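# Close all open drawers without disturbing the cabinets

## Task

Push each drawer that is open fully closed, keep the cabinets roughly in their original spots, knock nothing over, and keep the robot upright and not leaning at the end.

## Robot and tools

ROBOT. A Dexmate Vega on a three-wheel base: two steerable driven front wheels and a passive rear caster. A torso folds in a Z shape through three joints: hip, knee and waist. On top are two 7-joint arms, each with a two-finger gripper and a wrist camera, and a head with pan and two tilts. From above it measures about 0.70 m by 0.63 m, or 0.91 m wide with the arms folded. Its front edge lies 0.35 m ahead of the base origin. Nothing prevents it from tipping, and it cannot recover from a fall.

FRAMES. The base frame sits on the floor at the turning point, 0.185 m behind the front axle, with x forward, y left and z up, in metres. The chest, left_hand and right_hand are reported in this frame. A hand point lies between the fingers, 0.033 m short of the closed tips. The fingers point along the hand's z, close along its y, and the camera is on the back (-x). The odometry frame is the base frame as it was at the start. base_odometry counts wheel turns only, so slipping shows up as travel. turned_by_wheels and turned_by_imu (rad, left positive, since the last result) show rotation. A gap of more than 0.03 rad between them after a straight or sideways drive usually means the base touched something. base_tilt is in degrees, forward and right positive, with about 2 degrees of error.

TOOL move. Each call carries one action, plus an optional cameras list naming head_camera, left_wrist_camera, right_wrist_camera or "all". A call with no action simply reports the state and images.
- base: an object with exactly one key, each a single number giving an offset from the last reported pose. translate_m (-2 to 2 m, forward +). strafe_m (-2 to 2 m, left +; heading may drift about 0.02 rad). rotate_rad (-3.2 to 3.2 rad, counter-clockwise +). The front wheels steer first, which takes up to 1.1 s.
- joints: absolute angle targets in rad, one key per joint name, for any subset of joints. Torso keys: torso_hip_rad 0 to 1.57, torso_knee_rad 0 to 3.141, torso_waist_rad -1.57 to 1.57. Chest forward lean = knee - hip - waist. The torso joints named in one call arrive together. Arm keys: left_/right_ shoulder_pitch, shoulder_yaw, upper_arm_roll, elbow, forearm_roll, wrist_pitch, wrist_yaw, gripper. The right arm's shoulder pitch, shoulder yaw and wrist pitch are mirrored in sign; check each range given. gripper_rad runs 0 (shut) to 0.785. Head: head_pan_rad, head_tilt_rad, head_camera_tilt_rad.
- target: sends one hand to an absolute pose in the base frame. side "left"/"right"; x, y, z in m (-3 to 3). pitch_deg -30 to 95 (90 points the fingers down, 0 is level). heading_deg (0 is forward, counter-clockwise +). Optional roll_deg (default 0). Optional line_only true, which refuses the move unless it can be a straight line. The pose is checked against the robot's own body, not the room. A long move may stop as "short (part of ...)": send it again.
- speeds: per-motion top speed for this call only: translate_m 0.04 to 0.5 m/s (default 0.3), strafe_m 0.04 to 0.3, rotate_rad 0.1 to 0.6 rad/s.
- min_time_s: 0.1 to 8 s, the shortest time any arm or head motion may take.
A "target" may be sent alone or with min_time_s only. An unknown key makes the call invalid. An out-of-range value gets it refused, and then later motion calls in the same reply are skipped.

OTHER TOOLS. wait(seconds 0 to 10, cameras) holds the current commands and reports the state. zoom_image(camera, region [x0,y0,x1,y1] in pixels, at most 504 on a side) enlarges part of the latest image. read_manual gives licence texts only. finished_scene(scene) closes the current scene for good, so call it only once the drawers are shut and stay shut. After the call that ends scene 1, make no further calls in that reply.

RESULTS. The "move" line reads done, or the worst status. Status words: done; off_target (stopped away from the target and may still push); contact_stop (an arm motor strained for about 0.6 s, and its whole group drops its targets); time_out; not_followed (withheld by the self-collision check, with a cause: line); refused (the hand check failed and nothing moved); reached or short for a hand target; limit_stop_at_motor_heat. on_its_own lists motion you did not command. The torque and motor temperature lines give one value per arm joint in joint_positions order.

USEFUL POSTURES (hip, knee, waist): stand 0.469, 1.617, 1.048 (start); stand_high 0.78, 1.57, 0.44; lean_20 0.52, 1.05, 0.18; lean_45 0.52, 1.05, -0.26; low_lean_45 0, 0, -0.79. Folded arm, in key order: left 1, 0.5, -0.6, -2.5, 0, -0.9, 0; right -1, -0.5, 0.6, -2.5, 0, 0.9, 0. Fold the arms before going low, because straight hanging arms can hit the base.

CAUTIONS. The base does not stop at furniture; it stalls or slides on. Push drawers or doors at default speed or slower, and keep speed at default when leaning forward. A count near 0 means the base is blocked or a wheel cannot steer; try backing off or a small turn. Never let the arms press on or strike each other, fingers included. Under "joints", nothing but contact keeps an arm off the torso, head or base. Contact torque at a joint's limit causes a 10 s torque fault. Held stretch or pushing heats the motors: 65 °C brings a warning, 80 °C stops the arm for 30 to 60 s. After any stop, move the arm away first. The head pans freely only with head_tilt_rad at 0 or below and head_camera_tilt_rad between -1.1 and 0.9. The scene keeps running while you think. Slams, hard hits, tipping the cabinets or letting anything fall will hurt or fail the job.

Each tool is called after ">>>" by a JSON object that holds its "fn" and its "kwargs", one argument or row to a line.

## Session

>>> {"fn": "move", "kwargs": {
  "cameras": ["head_camera"]
}}

>>> {"fn": "move", "kwargs": {
  "joints": {"head_pan_rad": 1.3, "head_camera_tilt_rad": 0.3},
  "cameras": ["head_camera"]
}}

>>> {"fn": "move", "kwargs": {
  "joints": {"head_pan_rad": 2.6, "head_camera_tilt_rad": 0.3},
  "cameras": ["head_camera"]
}}

>>> {"fn": "move", "kwargs": {
  "joints": {"head_pan_rad": -2.6, "head_camera_tilt_rad": 0.3},
  "cameras": ["head_camera"]
}}

>>> {"fn": "move", "kwargs": {
  "joints": {"head_pan_rad": -1.3, "head_camera_tilt_rad": 0.3},
  "cameras": ["head_camera"]
}}

Scene clock: 0.00 s.
Joint torques (N m): no reading
Motor temperatures (°C): left_arm=[27 30 30 30 34 38 35] | right_arm=[29 28 29 31 34 35 35]
base_odometry: x=+0.000 y=+0.000 heading=+0.000
turned_by_wheels: +0.000
turned_by_imu: +0.000
base_tilt: forward=+0.6 right=+0.0
base_status: not commanded
joint_positions: torso_hip_rad=+0.469 torso_knee_rad=+1.617 torso_waist_rad=+1.048 left_shoulder_pitch_rad=+2.211 left_shoulder_yaw_rad=-0.012 left_upper_arm_roll_rad=-0.018 left_elbow_rad=-1.096 left_forearm_roll_rad=+0.000 left_wrist_pitch_rad=-0.486 left_wrist_yaw_rad=+0.003 left_gripper_rad=+0.005 right_shoulder_pitch_rad=-2.205 right_shoulder_yaw_rad=+0.017 right_upper_arm_roll_rad=+0.000 right_elbow_rad=-1.113 right_forearm_roll_rad=+0.002 right_wrist_pitch_rad=+0.507 right_wrist_yaw_rad=+0.015 right_gripper_rad=+0.005 head_pan_rad=+0.000 head_tilt_rad=+0.000 head_camera_tilt_rad=+0.000
joint_status: not commanded
chest: x=-0.0111 y=+0.0000 z=+1.4155 quat_wxyz=(+0.999, +0.000, +0.050, +0.000) (m; base frame)
left_hand: x=+0.1612 y=+0.2371 z=+0.6182 quat_wxyz=(+0.408, -0.010, +0.913, +0.007) pitch_deg=+41.8 heading_deg=+1.6 roll_deg=+0.4 back=up (m; base frame)
right_hand: x=+0.1801 y=-0.2179 z=+0.6316 quat_wxyz=(+0.429, +0.006, +0.903, +0.010) pitch_deg=+39.2 heading_deg=+1.0 roll_deg=+1.7 back=up (m; base frame)
pictures: head_camera
Images, in order (width x height): head_camera 896x560.

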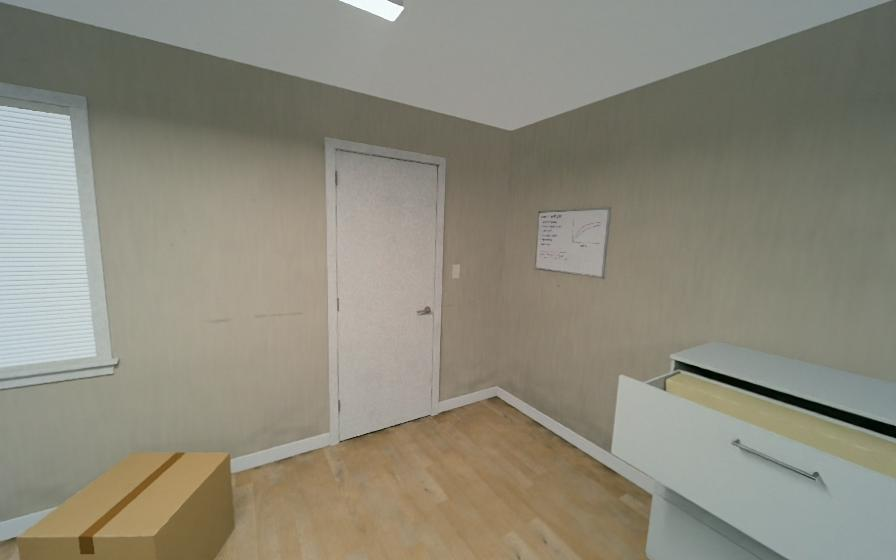

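Scene clock: 1.53 s.
Joint torques (N m): left_arm=[6.47 -0.07 0.84 -5.6 -0.15 -1.81 0.59] | right_arm=[-3.66 -0.15 -0.81 -4.93 -0.11 1.72 0.08]
move: done
base_odometry: x=+0.000 y=+0.000 heading=+0.000
turned_by_wheels: +0.000
turned_by_imu: +0.000
base_tilt: forward=+0.7 right=-0.1
base_status: not commanded
joint_positions: torso_hip_rad=+0.469 torso_knee_rad=+1.617 torso_waist_rad=+1.048 left_shoulder_pitch_rad=+2.211 left_shoulder_yaw_rad=-0.012 left_upper_arm_roll_rad=-0.018 left_elbow_rad=-1.096 left_forearm_roll_rad=+0.000 left_wrist_pitch_rad=-0.486 left_wrist_yaw_rad=+0.003 left_gripper_rad=+0.005 right_shoulder_pitch_rad=-2.205 right_shoulder_yaw_rad=+0.017 right_upper_arm_roll_rad=+0.000 right_elbow_rad=-1.113 right_forearm_roll_rad=+0.002 right_wrist_pitch_rad=+0.507 right_wrist_yaw_rad=+0.015 right_gripper_rad=+0.005 head_pan_rad=+1.300 head_tilt_rad=+0.000 head_camera_tilt_rad=+0.300
joint_status: all done
chest: x=-0.0111 y=+0.0000 z=+1.4155 quat_wxyz=(+0.999, +0.000, +0.050, +0.000) (m; base frame)
left_hand: x=+0.1612 y=+0.2371 z=+0.6182 quat_wxyz=(+0.408, -0.010, +0.913, +0.007) pitch_deg=+41.8 heading_deg=+1.6 roll_deg=+0.4 back=up (m; base frame)
right_hand: x=+0.1801 y=-0.2179 z=+0.6316 quat_wxyz=(+0.429, +0.006, +0.903, +0.010) pitch_deg=+39.2 heading_deg=+1.0 roll_deg=+1.7 back=up (m; base frame)
pictures: head_camera
Images, in order (width x height): head_camera 896x560.

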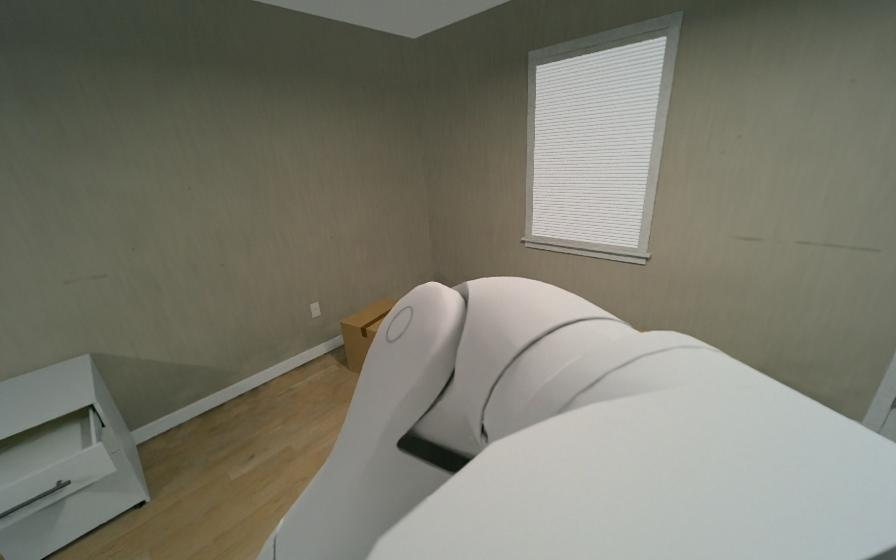

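Scene clock: 3.07 s.
Joint torques (N m): left_arm=[6.66 -2.17 1.95 -3.99 -0.29 -2.29 -0.17] | right_arm=[-2.91 0.61 -0.75 -3.87 0.02 1.9 0.14]
move: done
base_odometry: x=+0.000 y=+0.000 heading=+0.000
turned_by_wheels: +0.000
turned_by_imu: +0.000
base_tilt: forward=+0.7 right=-0.1
base_status: not commanded
joint_positions: torso_hip_rad=+0.469 torso_knee_rad=+1.617 torso_waist_rad=+1.048 left_shoulder_pitch_rad=+2.211 left_shoulder_yaw_rad=-0.012 left_upper_arm_roll_rad=-0.018 left_elbow_rad=-1.096 left_forearm_roll_rad=+0.000 left_wrist_pitch_rad=-0.486 left_wrist_yaw_rad=+0.003 left_gripper_rad=+0.005 right_shoulder_pitch_rad=-2.205 right_shoulder_yaw_rad=+0.017 right_upper_arm_roll_rad=+0.000 right_elbow_rad=-1.113 right_forearm_roll_rad=+0.002 right_wrist_pitch_rad=+0.507 right_wrist_yaw_rad=+0.015 right_gripper_rad=+0.005 head_pan_rad=+2.600 head_tilt_rad=+0.000 head_camera_tilt_rad=+0.300
joint_status: all done
chest: x=-0.0111 y=+0.0000 z=+1.4155 quat_wxyz=(+0.999, +0.000, +0.050, +0.000) (m; base frame)
left_hand: x=+0.1612 y=+0.2371 z=+0.6182 quat_wxyz=(+0.408, -0.010, +0.913, +0.007) pitch_deg=+41.8 heading_deg=+1.6 roll_deg=+0.4 back=up (m; base frame)
right_hand: x=+0.1801 y=-0.2179 z=+0.6316 quat_wxyz=(+0.429, +0.006, +0.903, +0.010) pitch_deg=+39.2 heading_deg=+1.0 roll_deg=+1.7 back=up (m; base frame)
pictures: head_camera
Images, in order (width x height): head_camera 896x560.

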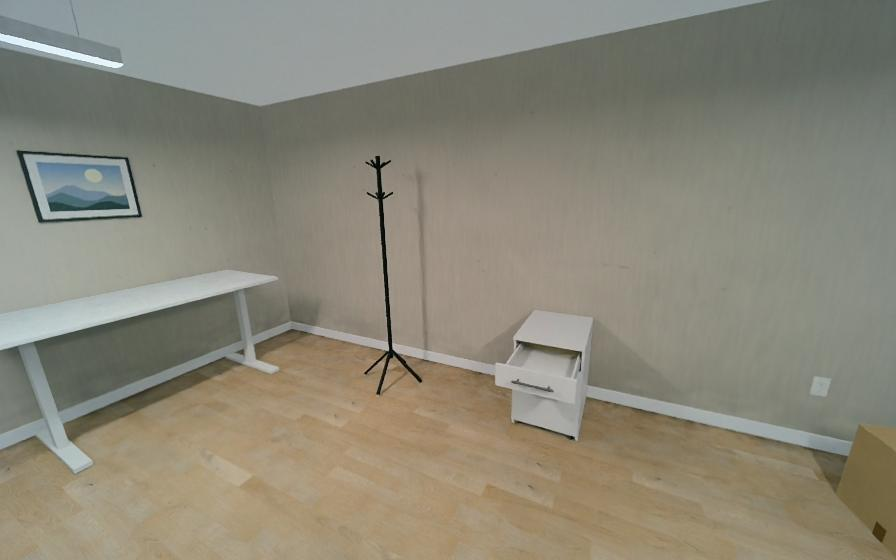

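Scene clock: 7.20 s.
Joint torques (N m): left_arm=[6.08 0.91 1.4 -4.31 0.78 -1.44 -0.52] | right_arm=[-2.58 1.24 -0.72 -4.07 -0.03 1.46 0.18]
move: done
base_odometry: x=+0.000 y=+0.000 heading=+0.000
turned_by_wheels: +0.000
turned_by_imu: +0.001
base_tilt: forward=+0.6 right=-0.1
base_status: not commanded
joint_positions: torso_hip_rad=+0.469 torso_knee_rad=+1.617 torso_waist_rad=+1.048 left_shoulder_pitch_rad=+2.211 left_shoulder_yaw_rad=-0.012 left_upper_arm_roll_rad=-0.018 left_elbow_rad=-1.096 left_forearm_roll_rad=+0.000 left_wrist_pitch_rad=-0.486 left_wrist_yaw_rad=+0.003 left_gripper_rad=+0.005 right_shoulder_pitch_rad=-2.205 right_shoulder_yaw_rad=+0.017 right_upper_arm_roll_rad=+0.000 right_elbow_rad=-1.113 right_forearm_roll_rad=+0.002 right_wrist_pitch_rad=+0.507 right_wrist_yaw_rad=+0.015 right_gripper_rad=+0.005 head_pan_rad=-2.600 head_tilt_rad=+0.000 head_camera_tilt_rad=+0.300
joint_status: all done
chest: x=-0.0111 y=+0.0000 z=+1.4155 quat_wxyz=(+0.999, +0.000, +0.050, +0.000) (m; base frame)
left_hand: x=+0.1612 y=+0.2371 z=+0.6182 quat_wxyz=(+0.408, -0.010, +0.913, +0.007) pitch_deg=+41.8 heading_deg=+1.6 roll_deg=+0.4 back=up (m; base frame)
right_hand: x=+0.1801 y=-0.2179 z=+0.6316 quat_wxyz=(+0.429, +0.006, +0.903, +0.010) pitch_deg=+39.2 heading_deg=+1.0 roll_deg=+1.7 back=up (m; base frame)
pictures: head_camera
Images, in order (width x height): head_camera 896x560.

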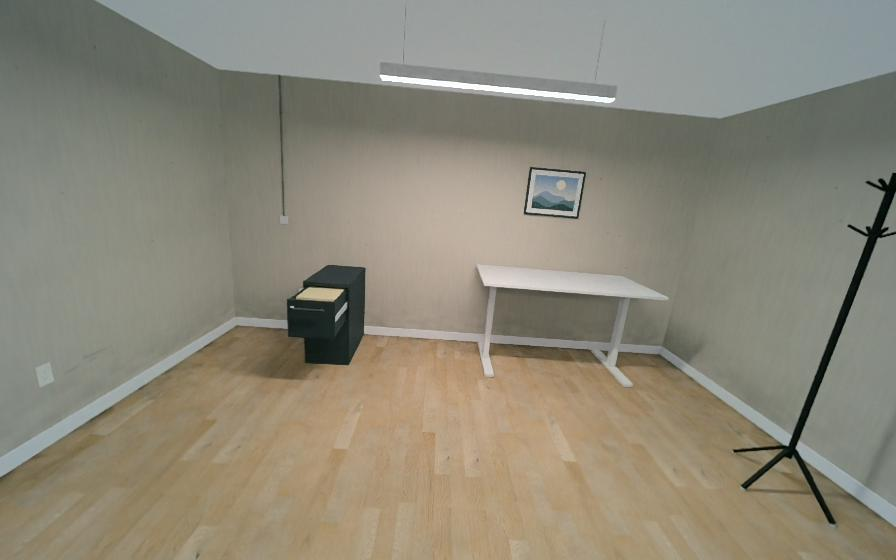

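Scene clock: 8.73 s.
Joint torques (N m): left_arm=[7.15 -0.34 -0.17 -5.95 0.09 -2.24 0.04] | right_arm=[-2.6 0.68 -0.66 -3.71 0 1.3 0.12]
move: done
base_odometry: x=+0.000 y=+0.000 heading=+0.000
turned_by_wheels: +0.000
turned_by_imu: +0.000
base_tilt: forward=+0.6 right=-0.1
base_status: not commanded
joint_positions: torso_hip_rad=+0.469 torso_knee_rad=+1.617 torso_waist_rad=+1.048 left_shoulder_pitch_rad=+2.211 left_shoulder_yaw_rad=-0.012 left_upper_arm_roll_rad=-0.018 left_elbow_rad=-1.096 left_forearm_roll_rad=+0.000 left_wrist_pitch_rad=-0.486 left_wrist_yaw_rad=+0.003 left_gripper_rad=+0.005 right_shoulder_pitch_rad=-2.205 right_shoulder_yaw_rad=+0.017 right_upper_arm_roll_rad=+0.000 right_elbow_rad=-1.113 right_forearm_roll_rad=+0.002 right_wrist_pitch_rad=+0.507 right_wrist_yaw_rad=+0.015 right_gripper_rad=+0.005 head_pan_rad=-1.300 head_tilt_rad=+0.000 head_camera_tilt_rad=+0.300
joint_status: all done
chest: x=-0.0111 y=+0.0000 z=+1.4155 quat_wxyz=(+0.999, +0.000, +0.050, +0.000) (m; base frame)
left_hand: x=+0.1612 y=+0.2371 z=+0.6182 quat_wxyz=(+0.408, -0.010, +0.913, +0.007) pitch_deg=+41.8 heading_deg=+1.6 roll_deg=+0.4 back=up (m; base frame)
right_hand: x=+0.1801 y=-0.2179 z=+0.6316 quat_wxyz=(+0.429, +0.006, +0.903, +0.010) pitch_deg=+39.2 heading_deg=+1.0 roll_deg=+1.7 back=up (m; base frame)
pictures: head_camera
Images, in order (width x height): head_camera 896x560.

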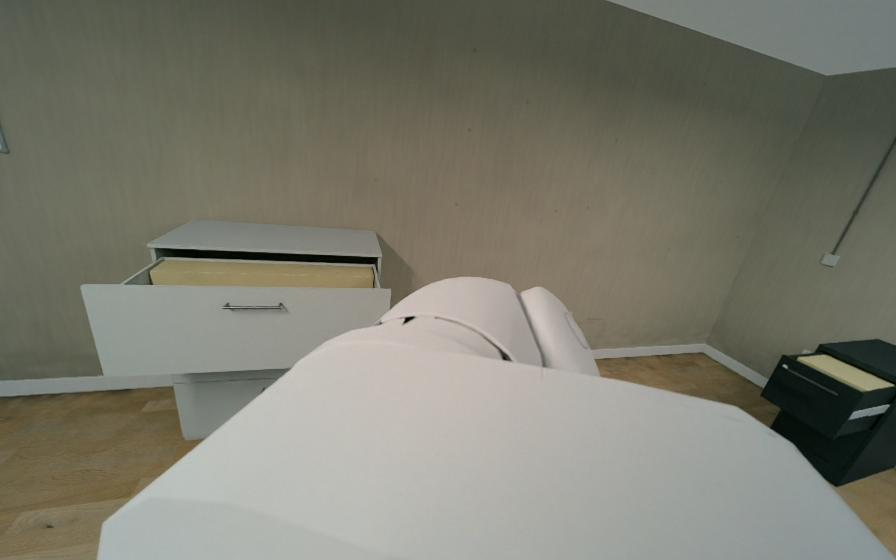

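>>> {"fn": "move", "kwargs": {
  "base": {"rotate_rad": -1.01},
  "joints": {"left_shoulder_pitch_rad": 1.421, "left_elbow_rad": -1.547, "left_wrist_pitch_rad": 0.637, "head_pan_rad": 0.0, "head_camera_tilt_rad": 0.3},
  "cameras": ["head_camera", "left_wrist_camera"]
}}

>>> {"fn": "move", "kwargs": {
  "base": {"translate_m": 0.46},
  "speeds": {"translate_m": 0.4},
  "cameras": ["head_camera", "left_wrist_camera"]
}}

Scene clock: 60.47 s.
Joint torques (N m): left_arm=[-13.01 -0.08 -0.68 -12.62 0.69 -2.56 0.53] | right_arm=[-2.45 0.19 -0.84 -3.76 -0.06 1.62 0.17]
move: done
base_odometry: x=+0.001 y=+0.000 heading=-1.011
turned_by_wheels: -1.011
turned_by_imu: -0.990
base_tilt: forward=+0.7 right=-0.1
base_status: done
joint_positions: torso_hip_rad=+0.469 torso_knee_rad=+1.617 torso_waist_rad=+1.048 left_shoulder_pitch_rad=+1.426 left_shoulder_yaw_rad=-0.012 left_upper_arm_roll_rad=-0.018 left_elbow_rad=-1.544 left_forearm_roll_rad=+0.000 left_wrist_pitch_rad=+0.631 left_wrist_yaw_rad=+0.003 left_gripper_rad=+0.005 right_shoulder_pitch_rad=-2.205 right_shoulder_yaw_rad=+0.017 right_upper_arm_roll_rad=+0.000 right_elbow_rad=-1.113 right_forearm_roll_rad=+0.002 right_wrist_pitch_rad=+0.507 right_wrist_yaw_rad=+0.015 right_gripper_rad=+0.005 head_pan_rad=+0.000 head_tilt_rad=+0.000 head_camera_tilt_rad=+0.300
joint_status: all done
chest: x=-0.0111 y=+0.0000 z=+1.4155 quat_wxyz=(+0.999, +0.000, +0.050, +0.000) (m; base frame)
left_hand: x=+0.6475 y=+0.2350 z=+0.8470 quat_wxyz=(+0.461, -0.011, +0.887, +0.000) pitch_deg=+35.1 heading_deg=+0.7 roll_deg=-0.8 back=up (m; base frame)
right_hand: x=+0.1801 y=-0.2179 z=+0.6316 quat_wxyz=(+0.429, +0.006, +0.903, +0.010) pitch_deg=+39.2 heading_deg=+1.0 roll_deg=+1.7 back=up (m; base frame)
pictures: head_camera, left_wrist_camera
Images, in order (width x height): head_camera 896x560, left_wrist_camera 672x420.

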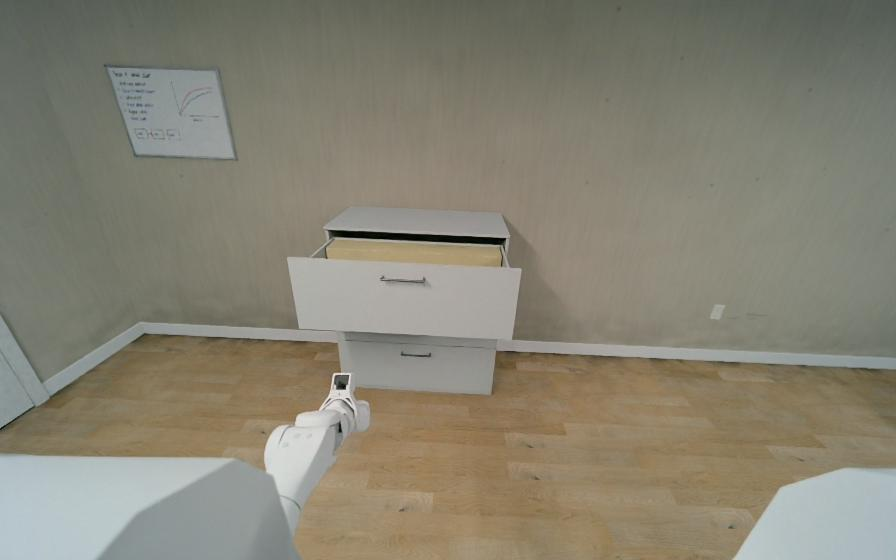

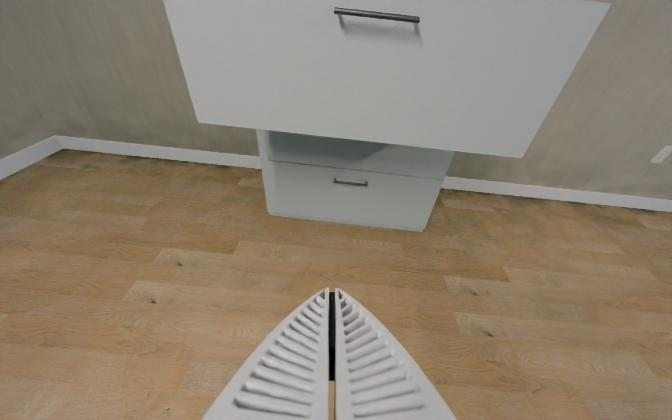

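Scene clock: 63.80 s.
Joint torques (N m): left_arm=[-14.2 -0.96 -0.28 -13.19 0.7 -1.6 -0.14] | right_arm=[-3.48 1.2 -0.93 -3.69 -0.07 2.73 0.24]
move: done
base_odometry: x=+0.246 y=-0.389 heading=-1.012
turned_by_wheels: +0.000
turned_by_imu: +0.000
base_tilt: forward=+0.7 right=-0.1
base_status: done
joint_positions: torso_hip_rad=+0.469 torso_knee_rad=+1.617 torso_waist_rad=+1.048 left_shoulder_pitch_rad=+1.421 left_shoulder_yaw_rad=-0.012 left_upper_arm_roll_rad=-0.018 left_elbow_rad=-1.547 left_forearm_roll_rad=+0.000 left_wrist_pitch_rad=+0.637 left_wrist_yaw_rad=+0.003 left_gripper_rad=+0.005 right_shoulder_pitch_rad=-2.205 right_shoulder_yaw_rad=+0.017 right_upper_arm_roll_rad=+0.000 right_elbow_rad=-1.113 right_forearm_roll_rad=+0.002 right_wrist_pitch_rad=+0.507 right_wrist_yaw_rad=+0.015 right_gripper_rad=+0.005 head_pan_rad=+0.000 head_tilt_rad=+0.000 head_camera_tilt_rad=+0.300
joint_status: not commanded
chest: x=-0.0110 y=+0.0000 z=+1.4155 quat_wxyz=(+0.999, +0.000, +0.050, +0.000) (m; base frame)
left_hand: x=+0.6494 y=+0.2350 z=+0.8495 quat_wxyz=(+0.461, -0.011, +0.887, +0.000) pitch_deg=+35.1 heading_deg=+0.7 roll_deg=-0.8 back=up (m; base frame)
right_hand: x=+0.1801 y=-0.2179 z=+0.6315 quat_wxyz=(+0.429, +0.006, +0.903, +0.010) pitch_deg=+39.2 heading_deg=+1.0 roll_deg=+1.7 back=up (m; base frame)
pictures: head_camera, left_wrist_camera
Images, in order (width x height): head_camera 896x560, left_wrist_camera 672x420.

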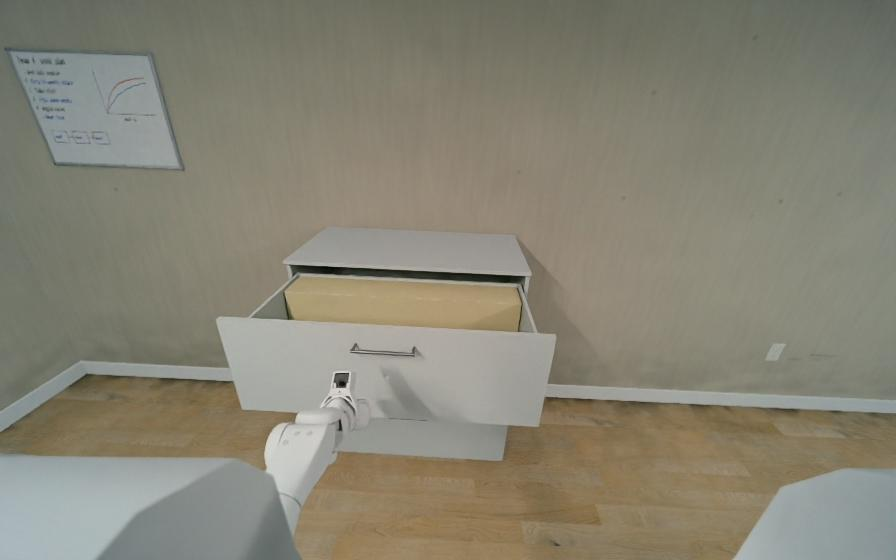

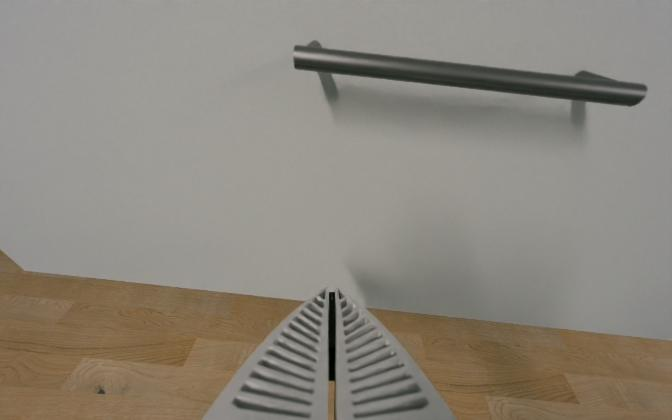

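>>> {"fn": "move", "kwargs": {
  "base": {"translate_m": 0.47},
  "speeds": {"translate_m": 0.14},
  "cameras": ["head_camera", "left_wrist_camera"]
}}

Scene clock: 72.70 s.
Joint torques (N m): left_arm=[-19.07 -2.36 1.02 -15.05 0.14 -5.25 -0.1] | right_arm=[-2.97 0.63 -0.75 -3.97 -0.08 1.93 0.15]
move: done
base_odometry: x=+0.497 y=-0.787 heading=-1.012
turned_by_wheels: +0.000
turned_by_imu: +0.001
base_tilt: forward=+0.6 right=+0.0
base_status: done
joint_positions: torso_hip_rad=+0.469 torso_knee_rad=+1.617 torso_waist_rad=+1.048 left_shoulder_pitch_rad=+1.421 left_shoulder_yaw_rad=-0.012 left_upper_arm_roll_rad=-0.018 left_elbow_rad=-1.547 left_forearm_roll_rad=+0.000 left_wrist_pitch_rad=+0.638 left_wrist_yaw_rad=+0.003 left_gripper_rad=+0.005 right_shoulder_pitch_rad=-2.205 right_shoulder_yaw_rad=+0.017 right_upper_arm_roll_rad=+0.000 right_elbow_rad=-1.113 right_forearm_roll_rad=+0.002 right_wrist_pitch_rad=+0.507 right_wrist_yaw_rad=+0.015 right_gripper_rad=+0.005 head_pan_rad=+0.000 head_tilt_rad=+0.000 head_camera_tilt_rad=+0.300
joint_status: not commanded
chest: x=-0.0118 y=+0.0000 z=+1.4155 quat_wxyz=(+0.999, +0.000, +0.050, +0.000) (m; base frame)
left_hand: x=+0.6488 y=+0.2350 z=+0.8497 quat_wxyz=(+0.461, -0.011, +0.887, +0.000) pitch_deg=+35.1 heading_deg=+0.7 roll_deg=-0.8 back=up (m; base frame)
right_hand: x=+0.1800 y=-0.2179 z=+0.6317 quat_wxyz=(+0.429, +0.006, +0.903, +0.010) pitch_deg=+39.2 heading_deg=+1.0 roll_deg=+1.7 back=up (m; base frame)
pictures: head_camera, left_wrist_camera
Images, in order (width x height): head_camera 896x560, left_wrist_camera 672x420.

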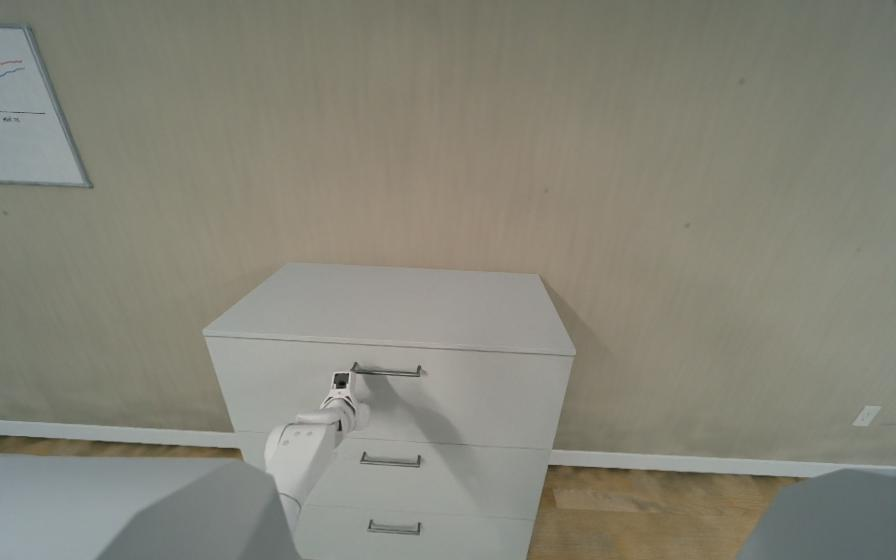

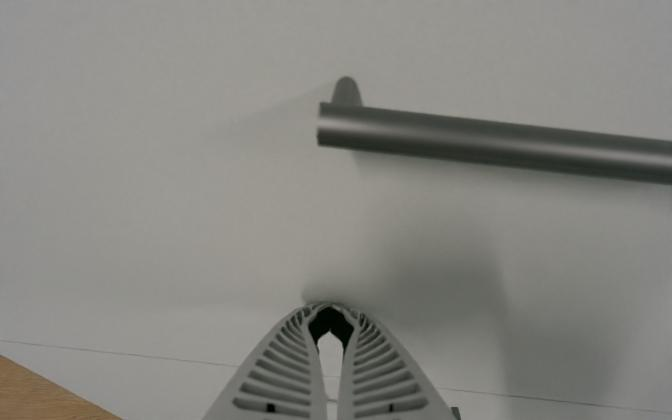

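>>> {"fn": "zoom_image", "kwargs": {
  "camera": "head_camera",
  "region": [500, 330, 600, 530]
}}

>>> {"fn": "zoom_image", "kwargs": {
  "camera": "left_wrist_camera",
  "region": [0, 300, 220, 420]
}}

Scaled by 2.520 from the camera's 896x560 image, which has a finer 960x600 frame.

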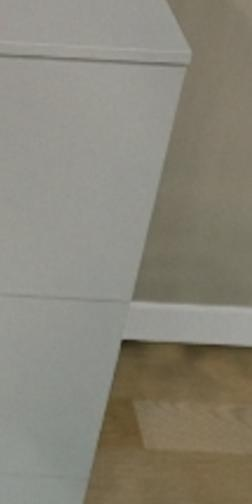

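Scaled by 2.291 from the camera's 672x420 image, which has a finer 960x600 frame.

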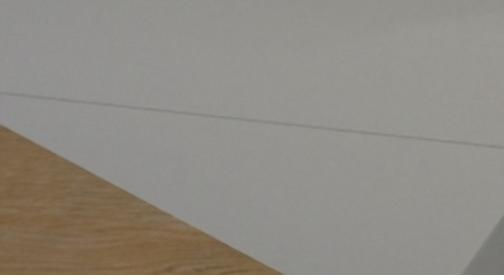

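>>> {"fn": "move", "kwargs": {
  "base": {"translate_m": -0.36}
}}

>>> {"fn": "move", "kwargs": {
  "base": {"rotate_rad": -1.61},
  "joints": {"torso_hip_rad": 0.0, "torso_knee_rad": 0.1, "torso_waist_rad": -0.69, "left_shoulder_pitch_rad": 0.475, "left_elbow_rad": -1.886, "left_wrist_pitch_rad": 1.232, "right_shoulder_pitch_rad": -1.6, "right_elbow_rad": -2.4, "right_wrist_pitch_rad": 0.0, "head_camera_tilt_rad": -0.4},
  "cameras": ["head_camera"]
}}

>>> {"fn": "move", "kwargs": {
  "base": {"translate_m": 1.4},
  "speeds": {"translate_m": 0.5},
  "cameras": ["head_camera", "left_wrist_camera"]
}}

Scene clock: 97.20 s.
Joint torques (N m): left_arm=[-13.76 1.27 -0.03 -13.83 -0.01 -3.12 -0.32] | right_arm=[-2.94 0.8 -0.64 -3.85 0 1.74 0.14]
move: done
base_odometry: x=+0.305 y=-0.482 heading=-1.012
turned_by_wheels: +0.000
turned_by_imu: +0.000
base_tilt: forward=+0.6 right=-0.1
base_status: done
joint_positions: torso_hip_rad=+0.469 torso_knee_rad=+1.617 torso_waist_rad=+1.048 left_shoulder_pitch_rad=+1.421 left_shoulder_yaw_rad=-0.012 left_upper_arm_roll_rad=-0.018 left_elbow_rad=-1.547 left_forearm_roll_rad=+0.000 left_wrist_pitch_rad=+0.637 left_wrist_yaw_rad=+0.003 left_gripper_rad=+0.005 right_shoulder_pitch_rad=-2.205 right_shoulder_yaw_rad=+0.017 right_upper_arm_roll_rad=+0.000 right_elbow_rad=-1.113 right_forearm_roll_rad=+0.002 right_wrist_pitch_rad=+0.507 right_wrist_yaw_rad=+0.015 right_gripper_rad=+0.005 head_pan_rad=+0.000 head_tilt_rad=+0.000 head_camera_tilt_rad=+0.300
joint_status: not commanded
chest: x=-0.0112 y=+0.0000 z=+1.4155 quat_wxyz=(+0.999, +0.000, +0.050, +0.000) (m; base frame)
left_hand: x=+0.6494 y=+0.2350 z=+0.8497 quat_wxyz=(+0.461, -0.011, +0.887, +0.000) pitch_deg=+35.1 heading_deg=+0.7 roll_deg=-0.8 back=up (m; base frame)
right_hand: x=+0.1801 y=-0.2179 z=+0.6316 quat_wxyz=(+0.429, +0.006, +0.903, +0.010) pitch_deg=+39.2 heading_deg=+1.0 roll_deg=+1.7 back=up (m; base frame)
pictures: none

Scene clock: 104.93 s.
Joint torques (N m): left_arm=[-17.6 -1.1 0.14 -13.82 0.03 -2.21 -0.2] | right_arm=[6.45 0.81 -0.87 -12.7 0.01 1.55 0.16]
move: done
base_odometry: x=+0.306 y=-0.483 heading=-2.625
turned_by_wheels: -1.612
turned_by_imu: -1.580
base_tilt: forward=+0.7 right=-0.1
base_status: done
joint_positions: torso_hip_rad=+0.000 torso_knee_rad=+0.100 torso_waist_rad=-0.690 left_shoulder_pitch_rad=+0.475 left_shoulder_yaw_rad=-0.012 left_upper_arm_roll_rad=-0.018 left_elbow_rad=-1.886 left_forearm_roll_rad=+0.000 left_wrist_pitch_rad=+1.232 left_wrist_yaw_rad=+0.003 left_gripper_rad=+0.005 right_shoulder_pitch_rad=-1.601 right_shoulder_yaw_rad=+0.017 right_upper_arm_roll_rad=+0.000 right_elbow_rad=-2.399 right_forearm_roll_rad=+0.002 right_wrist_pitch_rad=+0.000 right_wrist_yaw_rad=+0.015 right_gripper_rad=+0.005 head_pan_rad=+0.000 head_tilt_rad=+0.000 head_camera_tilt_rad=-0.400
joint_status: all done
chest: x=+0.0404 y=+0.0000 z=+0.8782 quat_wxyz=(+0.923, +0.000, +0.385, +0.000) (m; base frame)
left_hand: x=+0.7498 y=+0.2340 z=+0.4998 quat_wxyz=(+0.461, -0.011, +0.887, -0.003) pitch_deg=+35.1 heading_deg=+0.3 roll_deg=-1.0 back=up (m; base frame)
right_hand: x=+0.5020 y=-0.2278 z=+0.5816 quat_wxyz=(+0.710, +0.004, +0.704, +0.006) pitch_deg=-0.5 heading_deg=+0.1 roll_deg=+0.8 back=up (m; base frame)
pictures: head_camera
Images, in order (width x height): head_camera 896x560.

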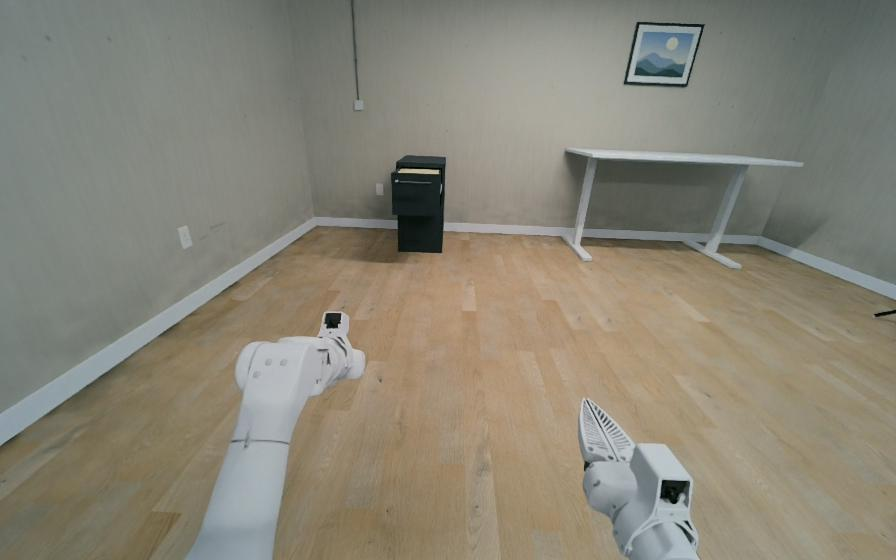

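Scene clock: 110.10 s.
Joint torques (N m): left_arm=[-16.17 -2.75 -0.27 -12.61 -0.22 -0.91 -0.29] | right_arm=[5.32 1.39 -0.49 -12.53 -0.04 1.65 -0.05]
move: done
base_odometry: x=-0.910 y=-1.178 heading=-2.625
turned_by_wheels: +0.000
turned_by_imu: +0.001
base_tilt: forward=+0.7 right=+0.0
base_status: done
joint_positions: torso_hip_rad=+0.000 torso_knee_rad=+0.100 torso_waist_rad=-0.690 left_shoulder_pitch_rad=+0.475 left_shoulder_yaw_rad=-0.012 left_upper_arm_roll_rad=-0.018 left_elbow_rad=-1.886 left_forearm_roll_rad=+0.000 left_wrist_pitch_rad=+1.232 left_wrist_yaw_rad=+0.003 left_gripper_rad=+0.005 right_shoulder_pitch_rad=-1.600 right_shoulder_yaw_rad=+0.017 right_upper_arm_roll_rad=+0.000 right_elbow_rad=-2.400 right_forearm_roll_rad=+0.002 right_wrist_pitch_rad=+0.000 right_wrist_yaw_rad=+0.015 right_gripper_rad=+0.005 head_pan_rad=+0.000 head_tilt_rad=+0.000 head_camera_tilt_rad=-0.400
joint_status: not commanded
chest: x=+0.0404 y=+0.0000 z=+0.8782 quat_wxyz=(+0.923, +0.000, +0.385, +0.000) (m; base frame)
left_hand: x=+0.7499 y=+0.2340 z=+0.4998 quat_wxyz=(+0.461, -0.011, +0.887, -0.003) pitch_deg=+35.1 heading_deg=+0.3 roll_deg=-1.0 back=up (m; base frame)
right_hand: x=+0.5021 y=-0.2278 z=+0.5818 quat_wxyz=(+0.710, +0.004, +0.704, +0.006) pitch_deg=-0.5 heading_deg=+0.1 roll_deg=+0.8 back=up (m; base frame)
pictures: head_camera, left_wrist_camera
Images, in order (width x height): head_camera 896x560, left_wrist_camera 672x420.

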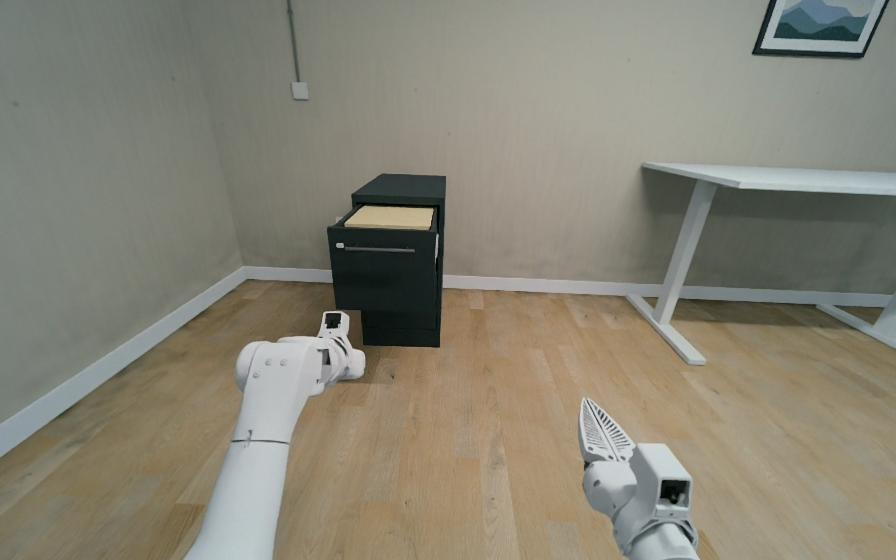

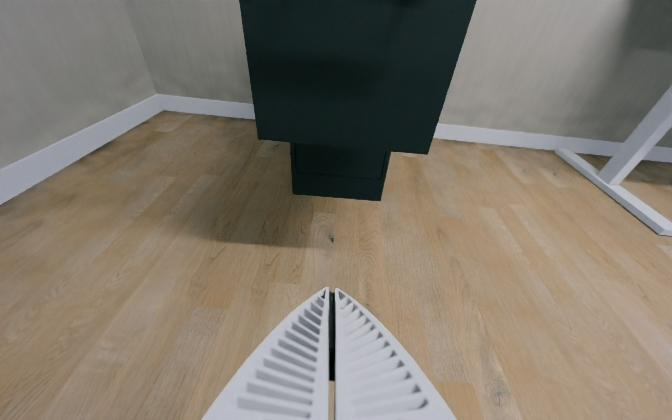

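>>> {"fn": "move", "kwargs": {
  "base": {"translate_m": 0.73},
  "speeds": {"translate_m": 0.15},
  "cameras": ["head_camera", "left_wrist_camera", "right_wrist_camera"]
}}

>>> {"fn": "zoom_image", "kwargs": {
  "camera": "right_wrist_camera",
  "region": [0, 120, 300, 420]
}}

Scene clock: 123.90 s.
Joint torques (N m): left_arm=[-14.73 1.03 1.44 -3.22 0.45 -5.19 -0.1] | right_arm=[6.64 0.93 -0.69 -12.04 -0.02 2.12 0.17]
move: done
base_odometry: x=-1.543 y=-1.540 heading=-2.625
turned_by_wheels: +0.000
turned_by_imu: +0.002
base_tilt: forward=+0.6 right=-0.1
base_status: done
joint_positions: torso_hip_rad=+0.000 torso_knee_rad=+0.100 torso_waist_rad=-0.690 left_shoulder_pitch_rad=+0.475 left_shoulder_yaw_rad=-0.012 left_upper_arm_roll_rad=-0.018 left_elbow_rad=-1.886 left_forearm_roll_rad=+0.000 left_wrist_pitch_rad=+1.233 left_wrist_yaw_rad=+0.003 left_gripper_rad=+0.005 right_shoulder_pitch_rad=-1.600 right_shoulder_yaw_rad=+0.017 right_upper_arm_roll_rad=+0.000 right_elbow_rad=-2.400 right_forearm_roll_rad=+0.002 right_wrist_pitch_rad=+0.000 right_wrist_yaw_rad=+0.015 right_gripper_rad=+0.005 head_pan_rad=+0.000 head_tilt_rad=+0.000 head_camera_tilt_rad=-0.400
joint_status: not commanded
chest: x=+0.0401 y=+0.0000 z=+0.8782 quat_wxyz=(+0.923, +0.000, +0.385, +0.000) (m; base frame)
left_hand: x=+0.7496 y=+0.2340 z=+0.5003 quat_wxyz=(+0.461, -0.011, +0.887, -0.003) pitch_deg=+35.1 heading_deg=+0.3 roll_deg=-1.0 back=up (m; base frame)
right_hand: x=+0.5020 y=-0.2278 z=+0.5821 quat_wxyz=(+0.710, +0.004, +0.704, +0.006) pitch_deg=-0.6 heading_deg=+0.1 roll_deg=+0.8 back=up (m; base frame)
pictures: head_camera, left_wrist_camera, right_wrist_camera
Images, in order (width x height): head_camera 896x560, left_wrist_camera 672x420, right_wrist_camera 672x420.

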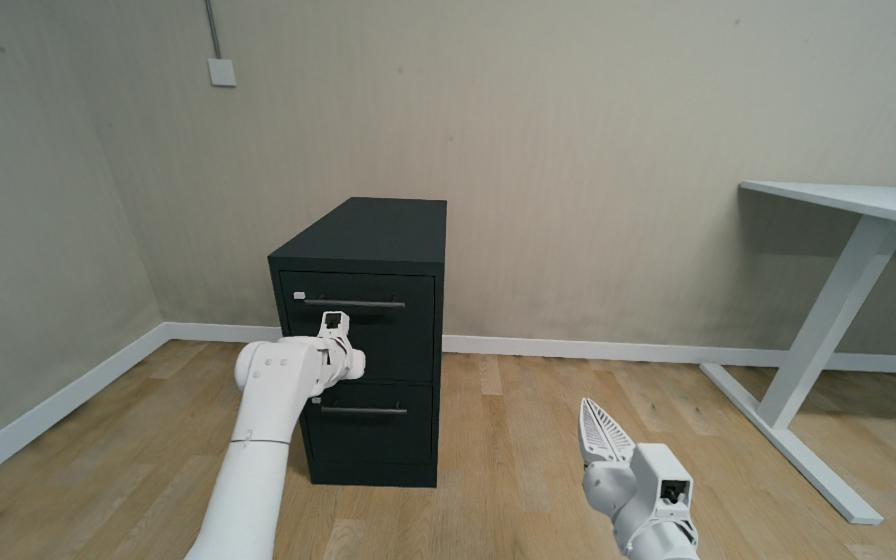

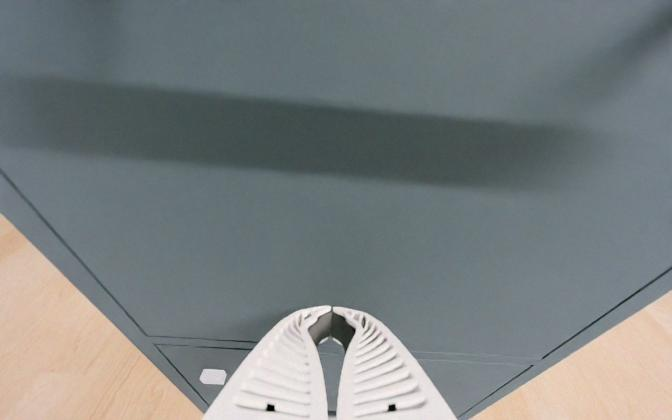

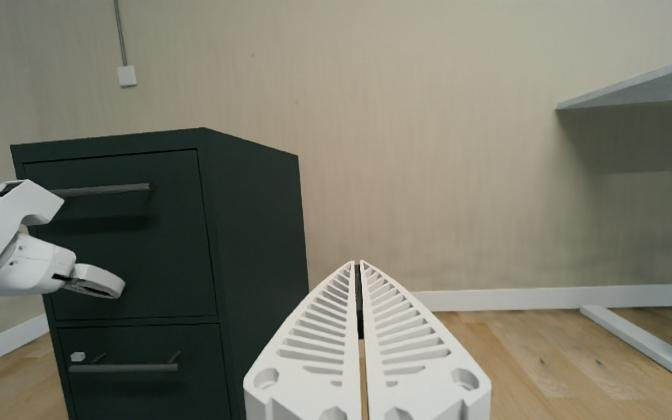

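Scaled by 1.680 from the camera's 672x420 image, which has a finer 960x600 frame.

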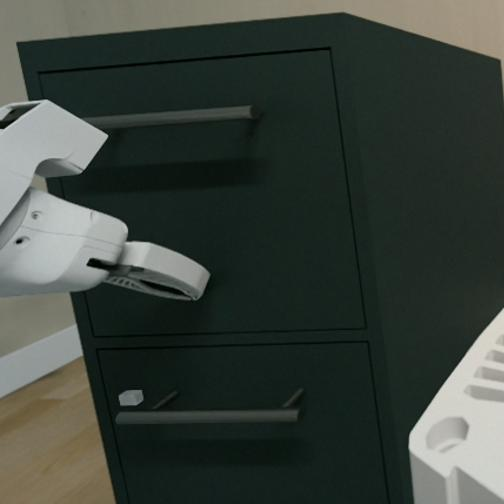

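>>> {"fn": "move", "kwargs": {
  "base": {"translate_m": -1.52},
  "speeds": {"translate_m": 0.5}
}}

>>> {"fn": "move", "kwargs": {
  "base": {"rotate_rad": -1.626},
  "joints": {"left_shoulder_pitch_rad": 1.6, "left_elbow_rad": -2.4, "left_wrist_pitch_rad": 0.0, "right_shoulder_pitch_rad": -0.475, "right_elbow_rad": -1.886, "right_wrist_pitch_rad": -1.232},
  "cameras": ["head_camera"]
}}

>>> {"fn": "move", "kwargs": {
  "base": {"translate_m": 1.2},
  "speeds": {"translate_m": 0.5},
  "cameras": ["head_camera", "right_wrist_camera"]
}}

Scene clock: 153.37 s.
Joint torques (N m): left_arm=[-14.03 -0.15 -2.29 -13.2 0.09 -3 0.02] | right_arm=[6.7 0.98 -1.01 -11.98 -0.08 2.04 0.04]
move: done
base_odometry: x=-0.224 y=-0.786 heading=-2.626
turned_by_wheels: -0.001
turned_by_imu: -0.001
base_tilt: forward=+0.6 right=-0.1
base_status: done
joint_positions: torso_hip_rad=+0.000 torso_knee_rad=+0.100 torso_waist_rad=-0.690 left_shoulder_pitch_rad=+0.475 left_shoulder_yaw_rad=-0.012 left_upper_arm_roll_rad=-0.018 left_elbow_rad=-1.886 left_forearm_roll_rad=+0.000 left_wrist_pitch_rad=+1.232 left_wrist_yaw_rad=+0.003 left_gripper_rad=+0.005 right_shoulder_pitch_rad=-1.600 right_shoulder_yaw_rad=+0.017 right_upper_arm_roll_rad=+0.000 right_elbow_rad=-2.400 right_forearm_roll_rad=+0.002 right_wrist_pitch_rad=+0.000 right_wrist_yaw_rad=+0.015 right_gripper_rad=+0.005 head_pan_rad=+0.000 head_tilt_rad=+0.000 head_camera_tilt_rad=-0.400
joint_status: not commanded
chest: x=+0.0404 y=+0.0000 z=+0.8782 quat_wxyz=(+0.923, +0.000, +0.385, +0.000) (m; base frame)
left_hand: x=+0.7499 y=+0.2340 z=+0.4999 quat_wxyz=(+0.461, -0.011, +0.887, -0.003) pitch_deg=+35.1 heading_deg=+0.3 roll_deg=-1.0 back=up (m; base frame)
right_hand: x=+0.5021 y=-0.2278 z=+0.5818 quat_wxyz=(+0.710, +0.004, +0.704, +0.006) pitch_deg=-0.5 heading_deg=+0.1 roll_deg=+0.8 back=up (m; base frame)
pictures: none

Scene clock: 159.10 s.
Joint torques (N m): left_arm=[3.85 0.59 0.22 -13.23 0.34 -1.73 0.19] | right_arm=[21.22 1.16 -0.63 -6.8 0.05 1.64 0.09]
move: done
base_odometry: x=-0.225 y=-0.787 heading=+2.029
turned_by_wheels: -1.628
turned_by_imu: -1.597
base_tilt: forward=+0.7 right=-0.1
base_status: done
joint_positions: torso_hip_rad=+0.000 torso_knee_rad=+0.100 torso_waist_rad=-0.690 left_shoulder_pitch_rad=+1.594 left_shoulder_yaw_rad=-0.012 left_upper_arm_roll_rad=-0.018 left_elbow_rad=-2.397 left_forearm_roll_rad=+0.000 left_wrist_pitch_rad=+0.006 left_wrist_yaw_rad=+0.003 left_gripper_rad=+0.005 right_shoulder_pitch_rad=-0.481 right_shoulder_yaw_rad=+0.017 right_upper_arm_roll_rad=+0.000 right_elbow_rad=-1.889 right_forearm_roll_rad=+0.002 right_wrist_pitch_rad=-1.226 right_wrist_yaw_rad=+0.015 right_gripper_rad=+0.005 head_pan_rad=+0.000 head_tilt_rad=+0.000 head_camera_tilt_rad=-0.400
joint_status: all done
chest: x=+0.0404 y=+0.0000 z=+0.8782 quat_wxyz=(+0.923, +0.000, +0.385, +0.000) (m; base frame)
left_hand: x=+0.5036 y=+0.2418 z=+0.5804 quat_wxyz=(+0.709, -0.007, +0.705, +0.010) pitch_deg=-0.4 heading_deg=+1.4 roll_deg=+0.3 back=up (m; base frame)
right_hand: x=+0.7492 y=-0.2147 z=+0.4996 quat_wxyz=(+0.463, -0.002, +0.886, +0.016) pitch_deg=+34.8 heading_deg=+2.1 roll_deg=+1.9 back=up (m; base frame)
pictures: head_camera
Images, in order (width x height): head_camera 896x560.

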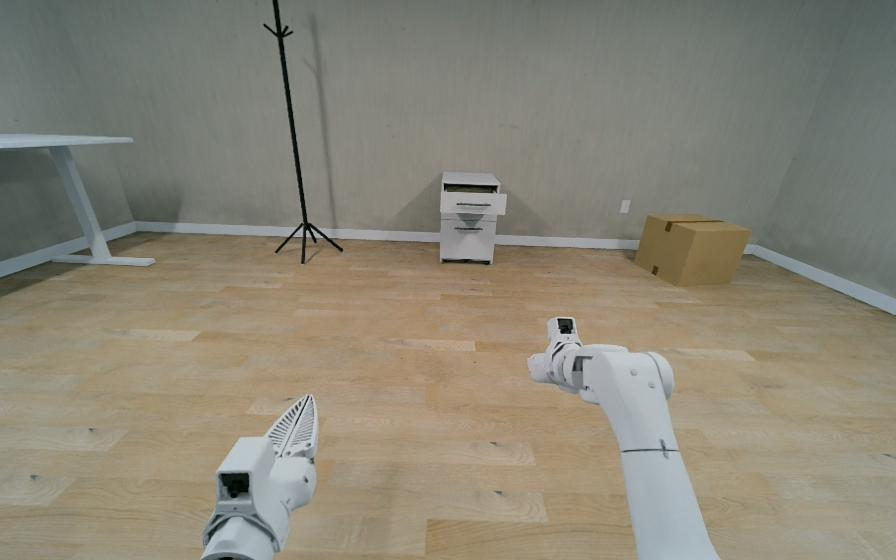

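Scene clock: 163.87 s.
Joint torques (N m): left_arm=[5.16 -0.83 -1.39 -13.66 -0.26 -2.48 -0.12] | right_arm=[20.79 -0.13 -0.64 -6.93 0.06 1.11 0.03]
move: done
base_odometry: x=-0.759 y=+0.288 heading=+2.029
turned_by_wheels: +0.000
turned_by_imu: +0.001
base_tilt: forward=+0.7 right=-0.1
base_status: done
joint_positions: torso_hip_rad=+0.000 torso_knee_rad=+0.100 torso_waist_rad=-0.690 left_shoulder_pitch_rad=+1.600 left_shoulder_yaw_rad=-0.012 left_upper_arm_roll_rad=-0.018 left_elbow_rad=-2.400 left_forearm_roll_rad=+0.000 left_wrist_pitch_rad=+0.000 left_wrist_yaw_rad=+0.003 left_gripper_rad=+0.005 right_shoulder_pitch_rad=-0.475 right_shoulder_yaw_rad=+0.017 right_upper_arm_roll_rad=+0.000 right_elbow_rad=-1.886 right_forearm_roll_rad=+0.002 right_wrist_pitch_rad=-1.232 right_wrist_yaw_rad=+0.015 right_gripper_rad=+0.005 head_pan_rad=+0.000 head_tilt_rad=+0.000 head_camera_tilt_rad=-0.400
joint_status: not commanded
chest: x=+0.0404 y=+0.0000 z=+0.8782 quat_wxyz=(+0.923, +0.000, +0.385, +0.000) (m; base frame)
left_hand: x=+0.5021 y=+0.2418 z=+0.5819 quat_wxyz=(+0.710, -0.007, +0.704, +0.010) pitch_deg=-0.5 heading_deg=+1.4 roll_deg=+0.3 back=up (m; base frame)
right_hand: x=+0.7498 y=-0.2147 z=+0.5000 quat_wxyz=(+0.461, -0.002, +0.887, +0.016) pitch_deg=+35.0 heading_deg=+2.1 roll_deg=+1.9 back=up (m; base frame)
pictures: head_camera, right_wrist_camera
Images, in order (width x height): head_camera 896x560, right_wrist_camera 672x420.

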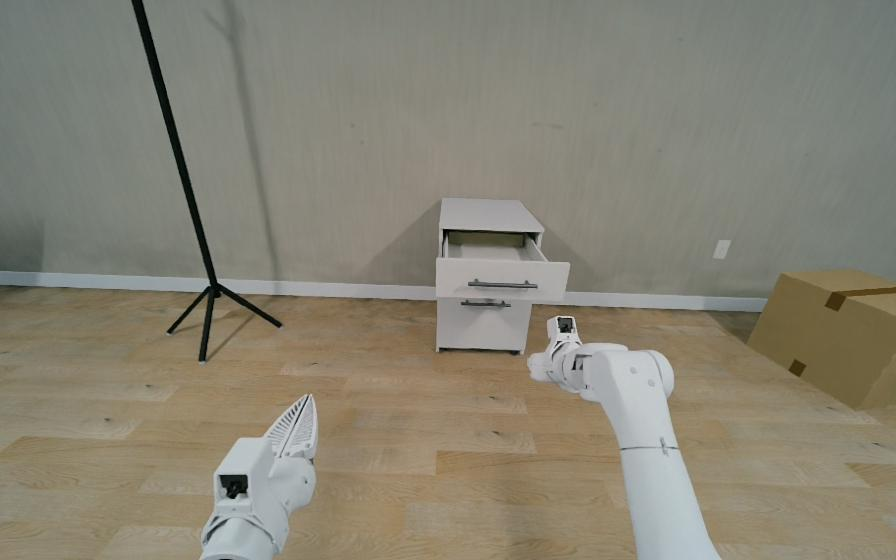

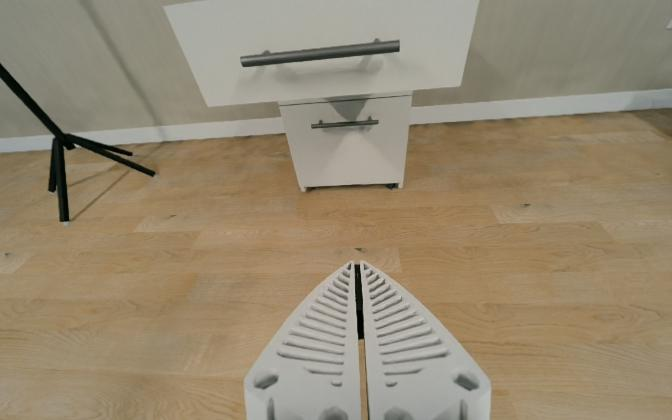

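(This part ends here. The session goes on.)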